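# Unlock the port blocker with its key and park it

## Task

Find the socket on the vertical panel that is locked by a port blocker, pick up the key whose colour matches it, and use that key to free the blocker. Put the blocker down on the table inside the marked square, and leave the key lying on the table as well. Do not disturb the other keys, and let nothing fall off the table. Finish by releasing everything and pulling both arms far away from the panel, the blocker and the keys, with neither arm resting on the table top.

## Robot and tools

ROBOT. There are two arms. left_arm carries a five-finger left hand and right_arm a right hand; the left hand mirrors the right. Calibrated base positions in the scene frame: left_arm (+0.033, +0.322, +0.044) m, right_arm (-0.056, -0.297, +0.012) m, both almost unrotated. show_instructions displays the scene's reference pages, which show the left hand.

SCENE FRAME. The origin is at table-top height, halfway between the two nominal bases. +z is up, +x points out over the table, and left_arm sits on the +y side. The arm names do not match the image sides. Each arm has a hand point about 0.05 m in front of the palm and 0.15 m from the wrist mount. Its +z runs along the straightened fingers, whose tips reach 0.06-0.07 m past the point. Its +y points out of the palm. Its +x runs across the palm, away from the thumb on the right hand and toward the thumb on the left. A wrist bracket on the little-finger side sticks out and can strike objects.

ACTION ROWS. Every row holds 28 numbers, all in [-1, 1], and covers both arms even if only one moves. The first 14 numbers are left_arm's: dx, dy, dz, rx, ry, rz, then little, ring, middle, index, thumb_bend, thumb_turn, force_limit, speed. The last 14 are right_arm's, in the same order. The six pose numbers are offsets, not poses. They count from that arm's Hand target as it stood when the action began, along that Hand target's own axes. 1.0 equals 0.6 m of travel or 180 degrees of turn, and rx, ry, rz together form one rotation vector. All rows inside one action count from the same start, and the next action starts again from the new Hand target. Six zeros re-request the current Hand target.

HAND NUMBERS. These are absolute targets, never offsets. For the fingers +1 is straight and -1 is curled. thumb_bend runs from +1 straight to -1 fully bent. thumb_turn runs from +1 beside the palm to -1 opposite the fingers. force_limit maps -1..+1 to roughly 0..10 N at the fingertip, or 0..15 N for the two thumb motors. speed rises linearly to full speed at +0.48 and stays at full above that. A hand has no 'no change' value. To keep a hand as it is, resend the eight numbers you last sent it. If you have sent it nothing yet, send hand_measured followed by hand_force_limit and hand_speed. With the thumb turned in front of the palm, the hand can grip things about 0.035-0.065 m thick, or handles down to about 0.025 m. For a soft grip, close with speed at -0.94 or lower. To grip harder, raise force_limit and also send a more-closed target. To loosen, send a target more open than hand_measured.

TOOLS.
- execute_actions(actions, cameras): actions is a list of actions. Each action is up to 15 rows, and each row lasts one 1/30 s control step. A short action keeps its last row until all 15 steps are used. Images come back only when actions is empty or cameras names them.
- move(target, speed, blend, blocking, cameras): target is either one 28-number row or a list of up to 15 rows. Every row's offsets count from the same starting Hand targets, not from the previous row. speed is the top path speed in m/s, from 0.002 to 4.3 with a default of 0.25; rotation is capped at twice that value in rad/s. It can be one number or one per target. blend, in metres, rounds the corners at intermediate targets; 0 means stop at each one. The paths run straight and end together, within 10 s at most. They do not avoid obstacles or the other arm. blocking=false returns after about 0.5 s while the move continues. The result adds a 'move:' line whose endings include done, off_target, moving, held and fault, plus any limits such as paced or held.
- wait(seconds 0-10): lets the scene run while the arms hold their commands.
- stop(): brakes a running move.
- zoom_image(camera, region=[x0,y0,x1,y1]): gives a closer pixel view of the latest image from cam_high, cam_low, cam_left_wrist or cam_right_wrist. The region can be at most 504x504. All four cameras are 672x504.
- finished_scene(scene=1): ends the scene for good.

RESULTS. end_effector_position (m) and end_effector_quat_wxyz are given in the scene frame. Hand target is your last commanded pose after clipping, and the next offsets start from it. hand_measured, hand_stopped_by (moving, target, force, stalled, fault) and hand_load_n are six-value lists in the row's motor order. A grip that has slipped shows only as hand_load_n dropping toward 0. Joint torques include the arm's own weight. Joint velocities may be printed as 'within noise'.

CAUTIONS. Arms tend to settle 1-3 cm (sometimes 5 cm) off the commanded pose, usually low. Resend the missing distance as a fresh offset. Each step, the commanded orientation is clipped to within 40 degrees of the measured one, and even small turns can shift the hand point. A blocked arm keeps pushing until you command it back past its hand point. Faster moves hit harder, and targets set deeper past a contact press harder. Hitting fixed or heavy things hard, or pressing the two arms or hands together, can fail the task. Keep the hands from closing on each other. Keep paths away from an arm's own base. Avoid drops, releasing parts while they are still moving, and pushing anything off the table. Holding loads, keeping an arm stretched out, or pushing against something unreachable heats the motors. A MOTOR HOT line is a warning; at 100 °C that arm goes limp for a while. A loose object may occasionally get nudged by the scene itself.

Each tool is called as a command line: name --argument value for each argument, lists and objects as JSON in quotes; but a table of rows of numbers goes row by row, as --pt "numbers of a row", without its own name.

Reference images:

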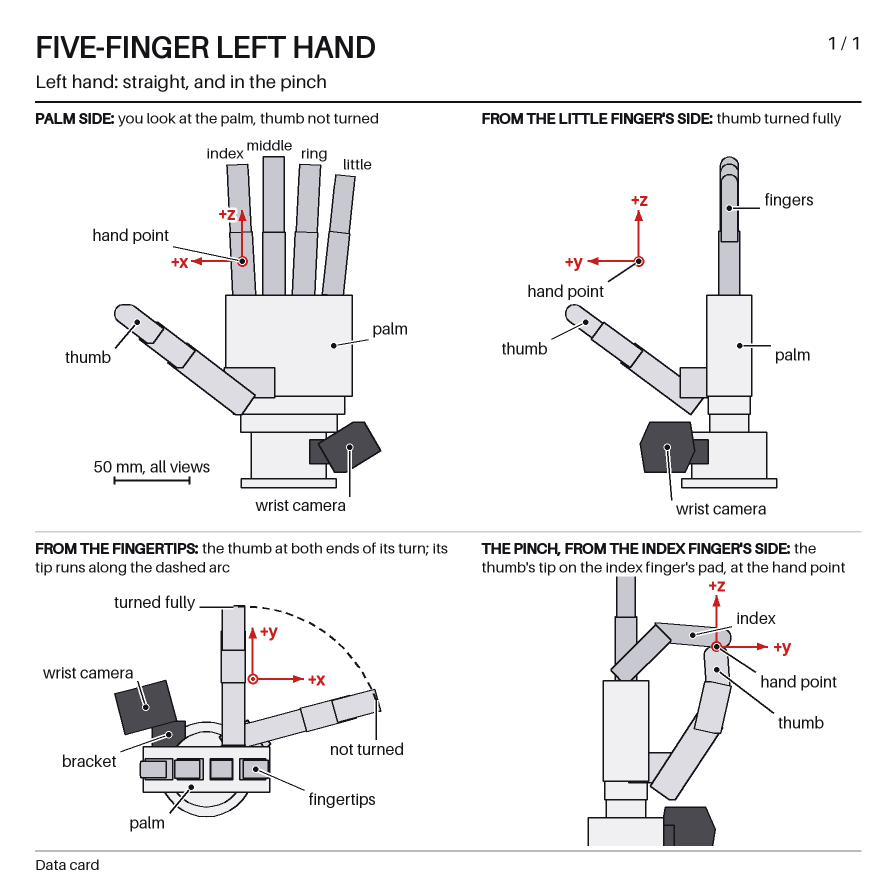

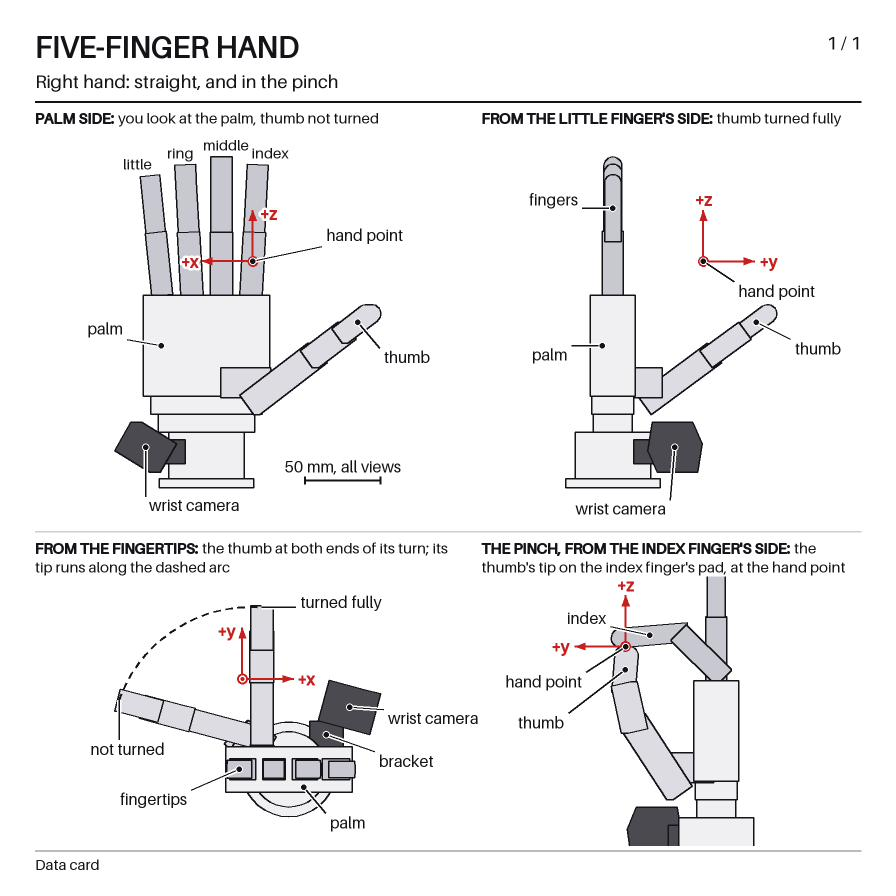

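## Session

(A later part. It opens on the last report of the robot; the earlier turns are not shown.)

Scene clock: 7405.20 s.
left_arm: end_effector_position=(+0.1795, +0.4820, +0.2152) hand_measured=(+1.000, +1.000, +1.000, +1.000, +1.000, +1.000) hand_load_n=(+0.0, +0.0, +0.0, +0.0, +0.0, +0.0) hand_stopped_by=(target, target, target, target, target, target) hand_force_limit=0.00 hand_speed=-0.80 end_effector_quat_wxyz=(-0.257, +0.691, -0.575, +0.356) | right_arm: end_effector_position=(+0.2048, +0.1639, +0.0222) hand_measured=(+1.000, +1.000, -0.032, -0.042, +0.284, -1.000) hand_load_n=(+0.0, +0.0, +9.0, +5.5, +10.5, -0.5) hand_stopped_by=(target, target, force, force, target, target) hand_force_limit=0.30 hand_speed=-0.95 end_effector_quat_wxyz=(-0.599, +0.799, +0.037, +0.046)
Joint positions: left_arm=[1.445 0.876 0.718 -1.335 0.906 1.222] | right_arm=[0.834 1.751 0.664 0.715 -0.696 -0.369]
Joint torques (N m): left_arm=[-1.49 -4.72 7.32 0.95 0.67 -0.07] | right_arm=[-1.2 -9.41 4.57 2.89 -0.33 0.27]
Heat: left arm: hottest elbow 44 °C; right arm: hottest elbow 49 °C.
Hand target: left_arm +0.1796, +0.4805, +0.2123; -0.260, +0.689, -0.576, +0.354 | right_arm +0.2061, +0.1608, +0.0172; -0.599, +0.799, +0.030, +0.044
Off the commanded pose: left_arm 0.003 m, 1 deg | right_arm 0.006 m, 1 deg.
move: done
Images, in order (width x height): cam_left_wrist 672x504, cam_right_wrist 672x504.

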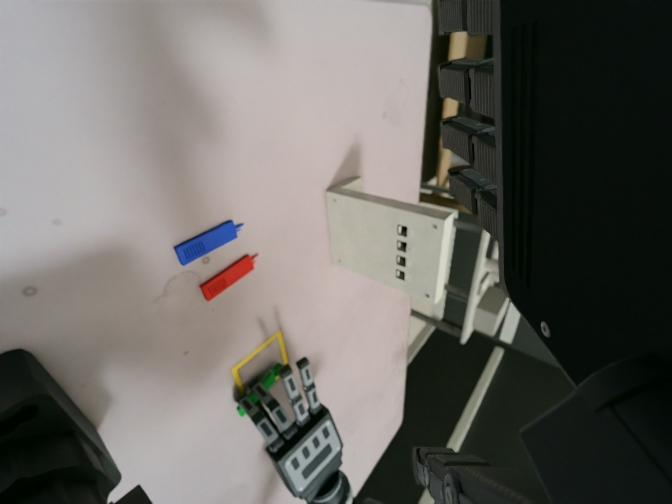

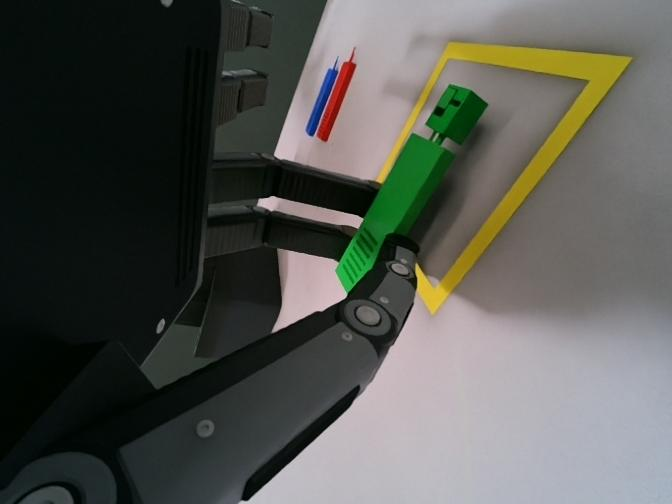

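move --target '[0,0,0,0,0,0,1,1,1,1,1,1,0.0,-0.8,-0.0011,0.0095,0.0028,0,0,0,1,1,-0.4,-0.4,0.28,-1,0.3,-0.95]' --speed 0.02 --cameras '["cam_right_wrist"]'

Scene clock: 7414.07 s.
left_arm: end_effector_position=(+0.1795, +0.4820, +0.2152) hand_measured=(+1.000, +1.000, +1.000, +1.000, +1.000, +1.000) hand_load_n=(+0.0, +0.0, +0.0, +0.0, +0.0, +0.0) hand_stopped_by=(target, target, target, target, target, target) hand_force_limit=0.00 hand_speed=-0.80 end_effector_quat_wxyz=(-0.257, +0.691, -0.575, +0.356) | right_arm: end_effector_position=(+0.2051, +0.1643, +0.0167) hand_measured=(+1.000, +1.000, -0.032, -0.042, +0.284, -1.000) hand_load_n=(+0.0, +0.0, +9.0, +5.5, +11.0, +0.0) hand_stopped_by=(target, target, force, force, target, target) hand_force_limit=0.30 hand_speed=-0.95 end_effector_quat_wxyz=(-0.599, +0.799, +0.038, +0.047)
Joint positions: left_arm=[1.445 0.876 0.718 -1.335 0.906 1.222] | right_arm=[0.834 1.77 0.664 0.734 -0.696 -0.369]
Joint torques (N m): left_arm=[-1.44 -4.6 7.31 1.01 0.68 -0.06] | right_arm=[-1.2 -9.52 4.4 2.93 -0.33 0.27]
Heat: left arm: hottest elbow 44 °C; right arm: hottest elbow 48 °C.
Hand target: left_arm +0.1796, +0.4805, +0.2123; -0.260, +0.689, -0.576, +0.354 | right_arm +0.2061, +0.1608, +0.0113; -0.599, +0.799, +0.030, +0.044
Off the commanded pose: left_arm 0.003 m, 1 deg | right_arm 0.007 m, 1 deg.
move: done
Images, in order (width x height): cam_right_wrist 672x504.

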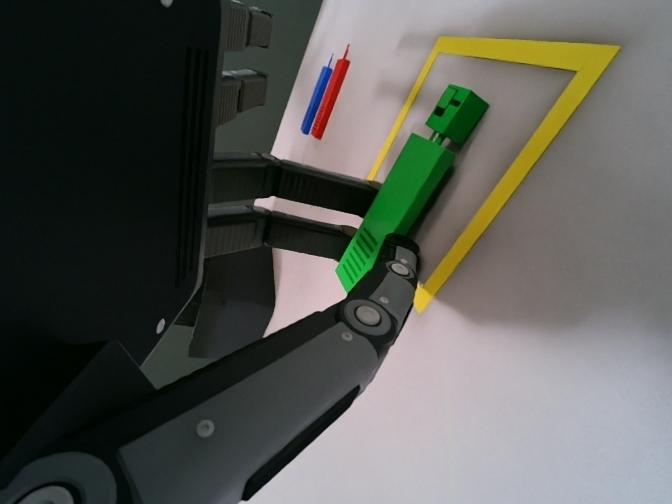

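move --target '[0,0,0,0,0,0,1,1,1,1,1,1,0.0,-0.8,-0.0009,0.0079,0.0023,0,0,0,1,1,-0.4,-0.4,0.28,-1,0.3,-0.95]' --speed 0.02 --cameras '["cam_right_wrist"]'

zoom_image --camera "cam_right_wrist" --region '[400, 60, 520, 180]'

Scene clock: 7419.30 s.
left_arm: end_effector_position=(+0.1795, +0.4820, +0.2152) hand_measured=(+1.000, +1.000, +1.000, +1.000, +1.000, +1.000) hand_load_n=(+0.0, +0.0, +0.0, +0.0, -0.5, +0.0) hand_stopped_by=(target, target, target, target, target, target) hand_force_limit=0.00 hand_speed=-0.80 end_effector_quat_wxyz=(-0.257, +0.691, -0.575, +0.356) | right_arm: end_effector_position=(+0.2060, +0.1654, +0.0150) hand_measured=(+1.000, +1.000, -0.032, -0.042, +0.284, -1.000) hand_load_n=(+0.0, +0.0, +8.5, +6.0, +10.5, -0.5) hand_stopped_by=(target, target, force, force, target, target) hand_force_limit=0.30 hand_speed=-0.95 end_effector_quat_wxyz=(-0.601, +0.796, +0.040, +0.049)
Joint positions: left_arm=[1.445 0.876 0.718 -1.335 0.906 1.222] | right_arm=[0.834 1.78 0.664 0.754 -0.697 -0.369]
Joint torques (N m): left_arm=[-1.49 -4.6 7.32 0.96 0.69 -0.06] | right_arm=[-1.14 -9.17 4.29 2.77 -0.28 0.27]
Heat: left arm: hottest elbow 44 °C; right arm: hottest elbow 48 °C.
Hand target: left_arm +0.1796, +0.4805, +0.2123; -0.260, +0.689, -0.576, +0.354 | right_arm +0.2061, +0.1608, +0.0064; -0.599, +0.799, +0.030, +0.044
Off the commanded pose: left_arm 0.003 m, 1 deg | right_arm 0.010 m, 1 deg.
move: done
Images, in order (width x height): cam_right_wrist 672x504.

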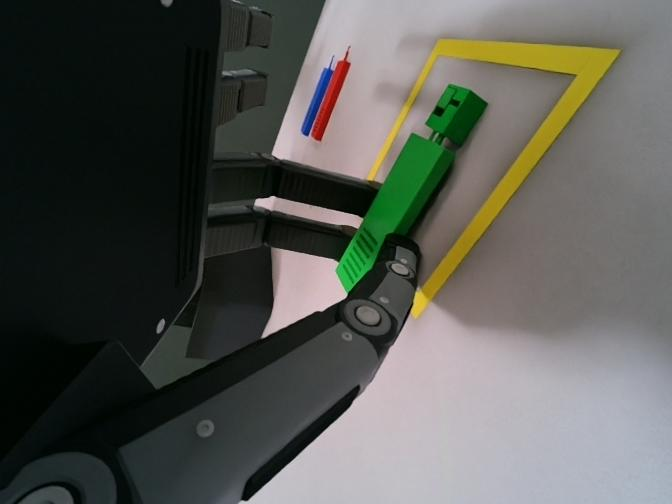

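Scaled by 4.200 from the camera's 672x504 image, which has a finer 960x720 frame.

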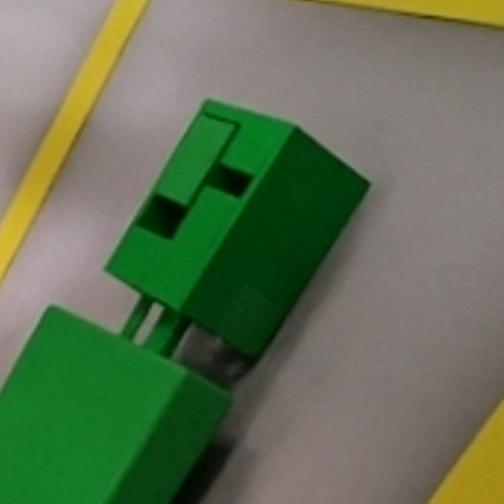

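move --target '[0,0,0,0,0,0,1,1,1,1,1,1,0.0,-0.8,0.0005,-0.0048,-0.0014,0,0,0,1,1,0.12,0.12,0.28,-1,0.3,-0.9]' --speed 0.02 --cameras '["cam_right_wrist"]'

zoom_image --camera "cam_right_wrist" --region '[330, 60, 520, 300]'

Scene clock: 7429.07 s.
left_arm: end_effector_position=(+0.1795, +0.4820, +0.2152) hand_measured=(+1.000, +1.000, +1.000, +1.000, +1.000, +1.000) hand_load_n=(+0.0, +0.0, +0.0, +0.0, +0.0, -0.5) hand_stopped_by=(target, target, target, target, target, target) hand_force_limit=0.00 hand_speed=-0.80 end_effector_quat_wxyz=(-0.257, +0.691, -0.575, +0.356) | right_arm: end_effector_position=(+0.2058, +0.1652, +0.0143) hand_measured=(+1.000, +1.000, +0.120, +0.120, +0.280, -1.000) hand_load_n=(+0.0, +0.0, +0.0, +0.0, +0.0, +0.0) hand_stopped_by=(target, target, target, target, target, target) hand_force_limit=0.30 hand_speed=-0.90 end_effector_quat_wxyz=(-0.601, +0.797, +0.039, +0.049)
Joint positions: left_arm=[1.445 0.876 0.718 -1.335 0.906 1.222] | right_arm=[0.834 1.782 0.664 0.754 -0.697 -0.369]
Joint torques (N m): left_arm=[-1.55 -4.54 7.35 1.01 0.69 -0.06] | right_arm=[-1.14 -9.99 4.3 2.4 -0.27 0.27]
Heat: left arm: hottest elbow 44 °C; right arm: hottest elbow 47 °C.
Hand target: left_arm +0.1796, +0.4805, +0.2123; -0.260, +0.689, -0.576, +0.354 | right_arm +0.2060, +0.1608, +0.0093; -0.599, +0.799, +0.030, +0.044
Off the commanded pose: left_arm 0.003 m, 1 deg | right_arm 0.007 m, 1 deg.
move: done
Images, in order (width x height): cam_right_wrist 672x504.

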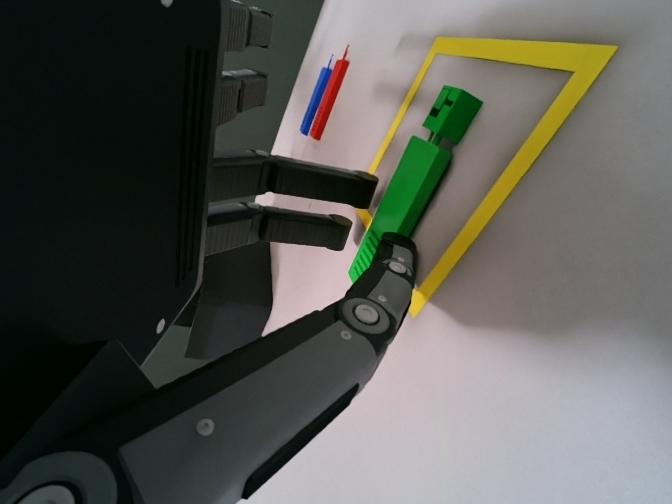

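Scaled by 2.100 from the camera's 672x504 image, which has a finer 960x720 frame.

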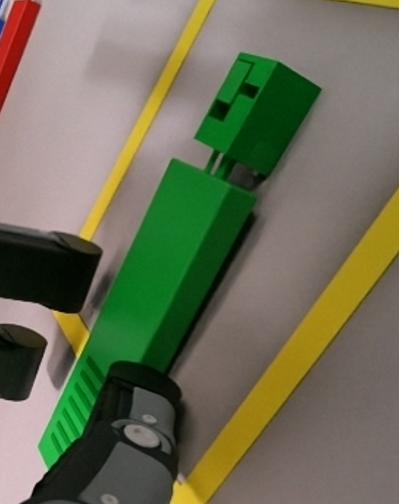

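move --pt "0 0 0 0 0 0 1 1 1 1 1 1 0.0 -0.8 0.0004 0.0015 -0.0169 0 0 0 1 1 0.6 0.6 0.28 -1 0.3 -0.7" --pt "0 0 0 0 0 0 1 1 1 1 1 1 0.0 -0.8 0.0142 -0.1224 -0.0533 0 0 0 1 1 0.6 0.6 0.28 -1 0.3 -0.7" --speed '[0.02,0.05]' --cameras '["cam_right_wrist","cam_left_wrist"]'

zoom_image --camera "cam_left_wrist" --region '[210, 310, 330, 430]'

Scene clock: 7449.13 s.
left_arm: end_effector_position=(+0.1795, +0.4820, +0.2152) hand_measured=(+1.000, +1.000, +1.000, +1.000, +1.000, +1.000) hand_load_n=(+0.0, +0.0, +0.0, +0.0, +0.0, -0.5) hand_stopped_by=(target, target, target, target, target, target) hand_force_limit=0.00 hand_speed=-0.80 end_effector_quat_wxyz=(-0.257, +0.691, -0.575, +0.356) | right_arm: end_effector_position=(+0.1949, +0.1444, +0.0759) hand_measured=(+1.000, +1.000, +0.600, +0.600, +0.280, -1.000) hand_load_n=(+0.0, +0.0, +0.0, +0.0, +0.0, +0.0) hand_stopped_by=(target, target, target, target, target, target) hand_force_limit=0.30 hand_speed=-0.70 end_effector_quat_wxyz=(-0.592, +0.804, +0.030, +0.037)
Joint positions: left_arm=[1.445 0.876 0.718 -1.335 0.906 1.222] | right_arm=[0.816 1.548 0.644 0.503 -0.713 -0.369]
Joint torques (N m): left_arm=[-1.44 -4.84 7.3 0.99 0.69 -0.07] | right_arm=[-1.2 -9.52 8.12 1.69 -0.32 0.18]
Heat: left arm: hottest elbow 44 °C; right arm: hottest elbow 47 °C.
Hand target: left_arm +0.1796, +0.4805, +0.2123; -0.260, +0.689, -0.576, +0.354 | right_arm +0.2062, +0.1506, +0.0893; -0.599, +0.799, +0.030, +0.045
Off the commanded pose: left_arm 0.003 m, 1 deg | right_arm 0.018 m, 1 deg.
move: off_target (right_arm)
Images, in order (width x height): cam_left_wrist 672x504, cam_right_wrist 672x504.

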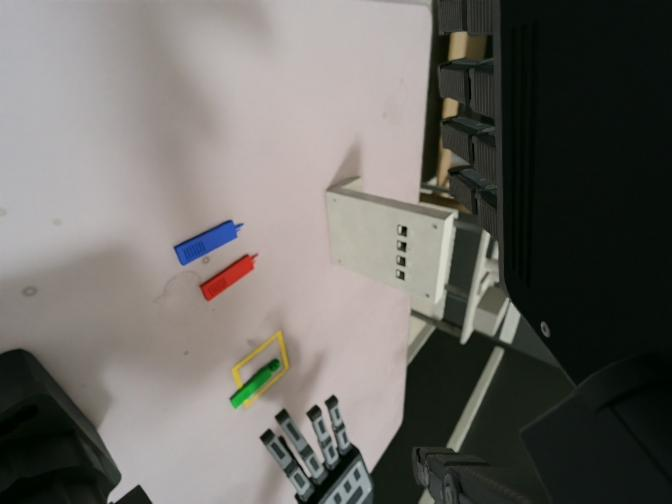

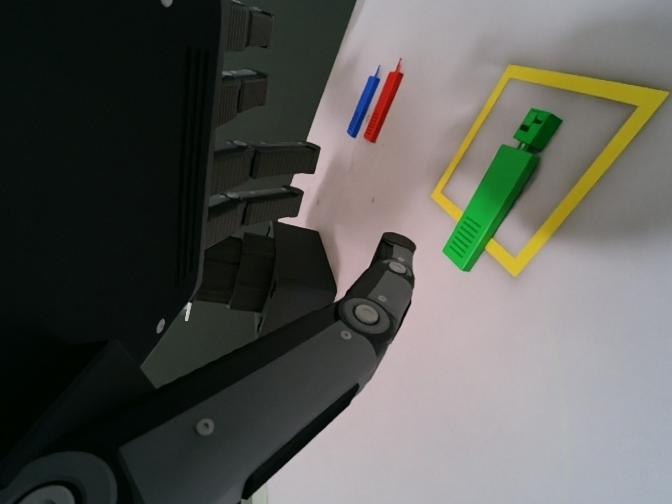

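Scaled by 4.200 from the camera's 672x504 image, which has a finer 960x720 frame.

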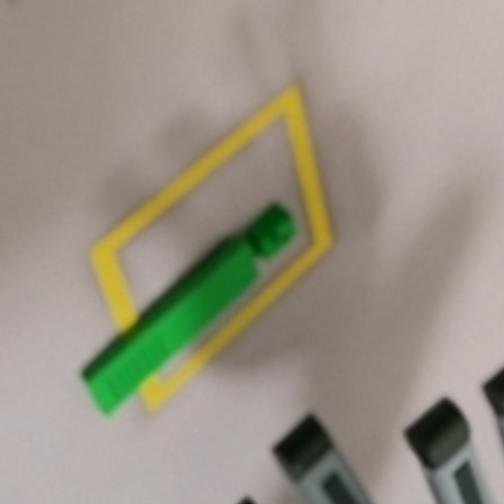

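zoom_image --camera "cam_right_wrist" --region '[420, 50, 672, 290]'

Scaled by 2.000 from the camera's 672x504 image, which has a finer 960x720 frame.

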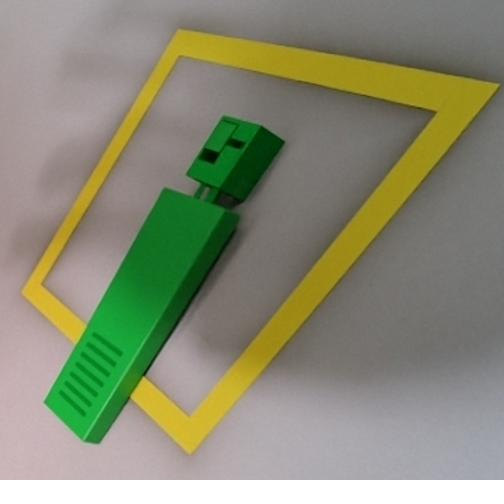

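move --target '[0,0,0,0,0,0,1,1,1,1,1,1,0.0,-0.8,-0.0723,-0.1550,-0.3927,0,0,0,1,1,0.6,0.6,0.28,-1,0.3,-0.7]' --speed 0.15 --cameras '["cam_high","cam_left_wrist","cam_low"]'

zoom_image --camera "cam_left_wrist" --region '[210, 310, 330, 430]'

Scene clock: 7471.90 s.
left_arm: end_effector_position=(+0.1795, +0.4820, +0.2152) hand_measured=(+1.000, +1.000, +1.000, +1.000, +1.000, +1.000) hand_load_n=(+0.0, +0.0, +0.0, +0.0, +0.0, +0.0) hand_stopped_by=(target, target, target, target, target, target) hand_force_limit=0.00 hand_speed=-0.80 end_effector_quat_wxyz=(-0.257, +0.691, -0.575, +0.356) | right_arm: end_effector_position=(+0.1322, -0.0515, +0.2155) hand_measured=(+1.000, +1.000, +0.600, +0.600, +0.280, -1.000) hand_load_n=(+0.0, +0.0, +0.0, +0.0, +0.0, +0.0) hand_stopped_by=(target, target, target, target, target, target) hand_force_limit=0.30 hand_speed=-0.70 end_effector_quat_wxyz=(-0.594, +0.804, +0.015, +0.023)
Joint positions: left_arm=[1.445 0.876 0.718 -1.335 0.906 1.222] | right_arm=[0.377 0.76 0.567 -0.508 -1.099 -0.702]
Joint torques (N m): left_arm=[-1.49 -4.84 7.34 0.99 0.68 -0.07] | right_arm=[-1.2 -0.97 12.19 1.22 -0.68 -0.02]
Heat: left arm: hottest elbow 44 °C; right arm: hottest elbow 49 °C.
Hand target: left_arm +0.1796, +0.4805, +0.2123; -0.260, +0.689, -0.576, +0.354 | right_arm +0.1453, -0.0493, +0.2389; -0.599, +0.799, +0.030, +0.044
Off the commanded pose: left_arm 0.003 m, 1 deg | right_arm 0.027 m, 3 deg.
move: off_target (right_arm)
Images, in order (width x height): cam_high 672x504, cam_low 672x504, cam_left_wrist 672x504.

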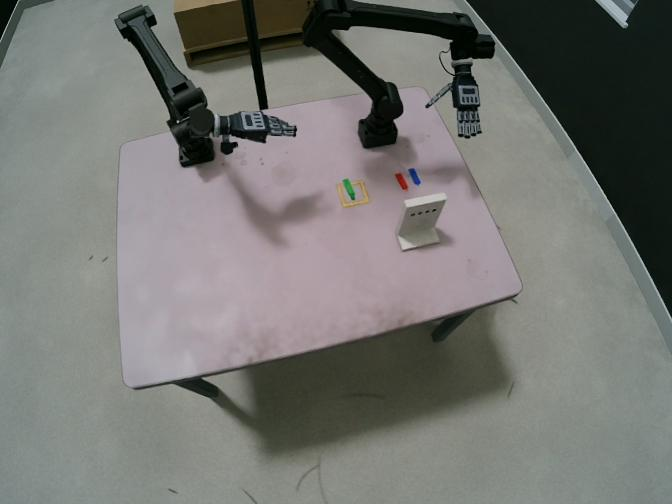

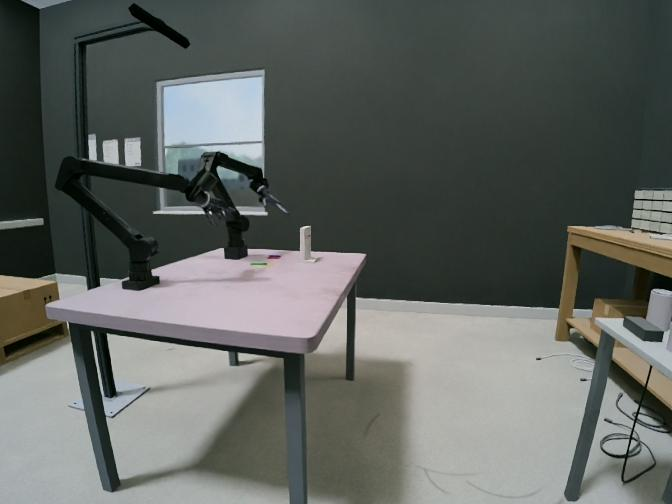

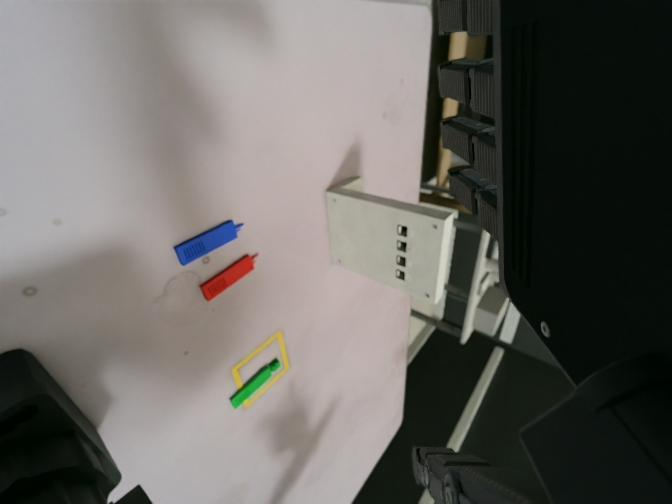

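Scaled by 4.200 from the camera's 672x504 image, which has a finer 960x720 frame.

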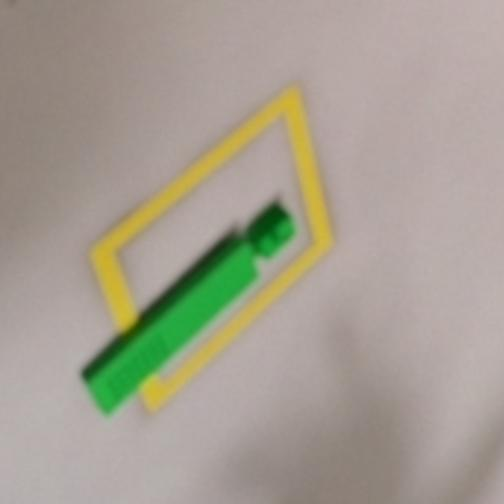

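zoom_image --camera "cam_high" --region '[325, 165, 385, 215]'

Scaled by 8.400 from the camera's 672x504 image, which has a finer 960x720 frame.

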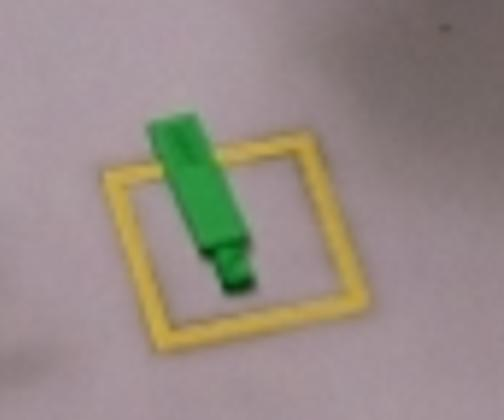

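finished_scene

The scene is finished: the task was done.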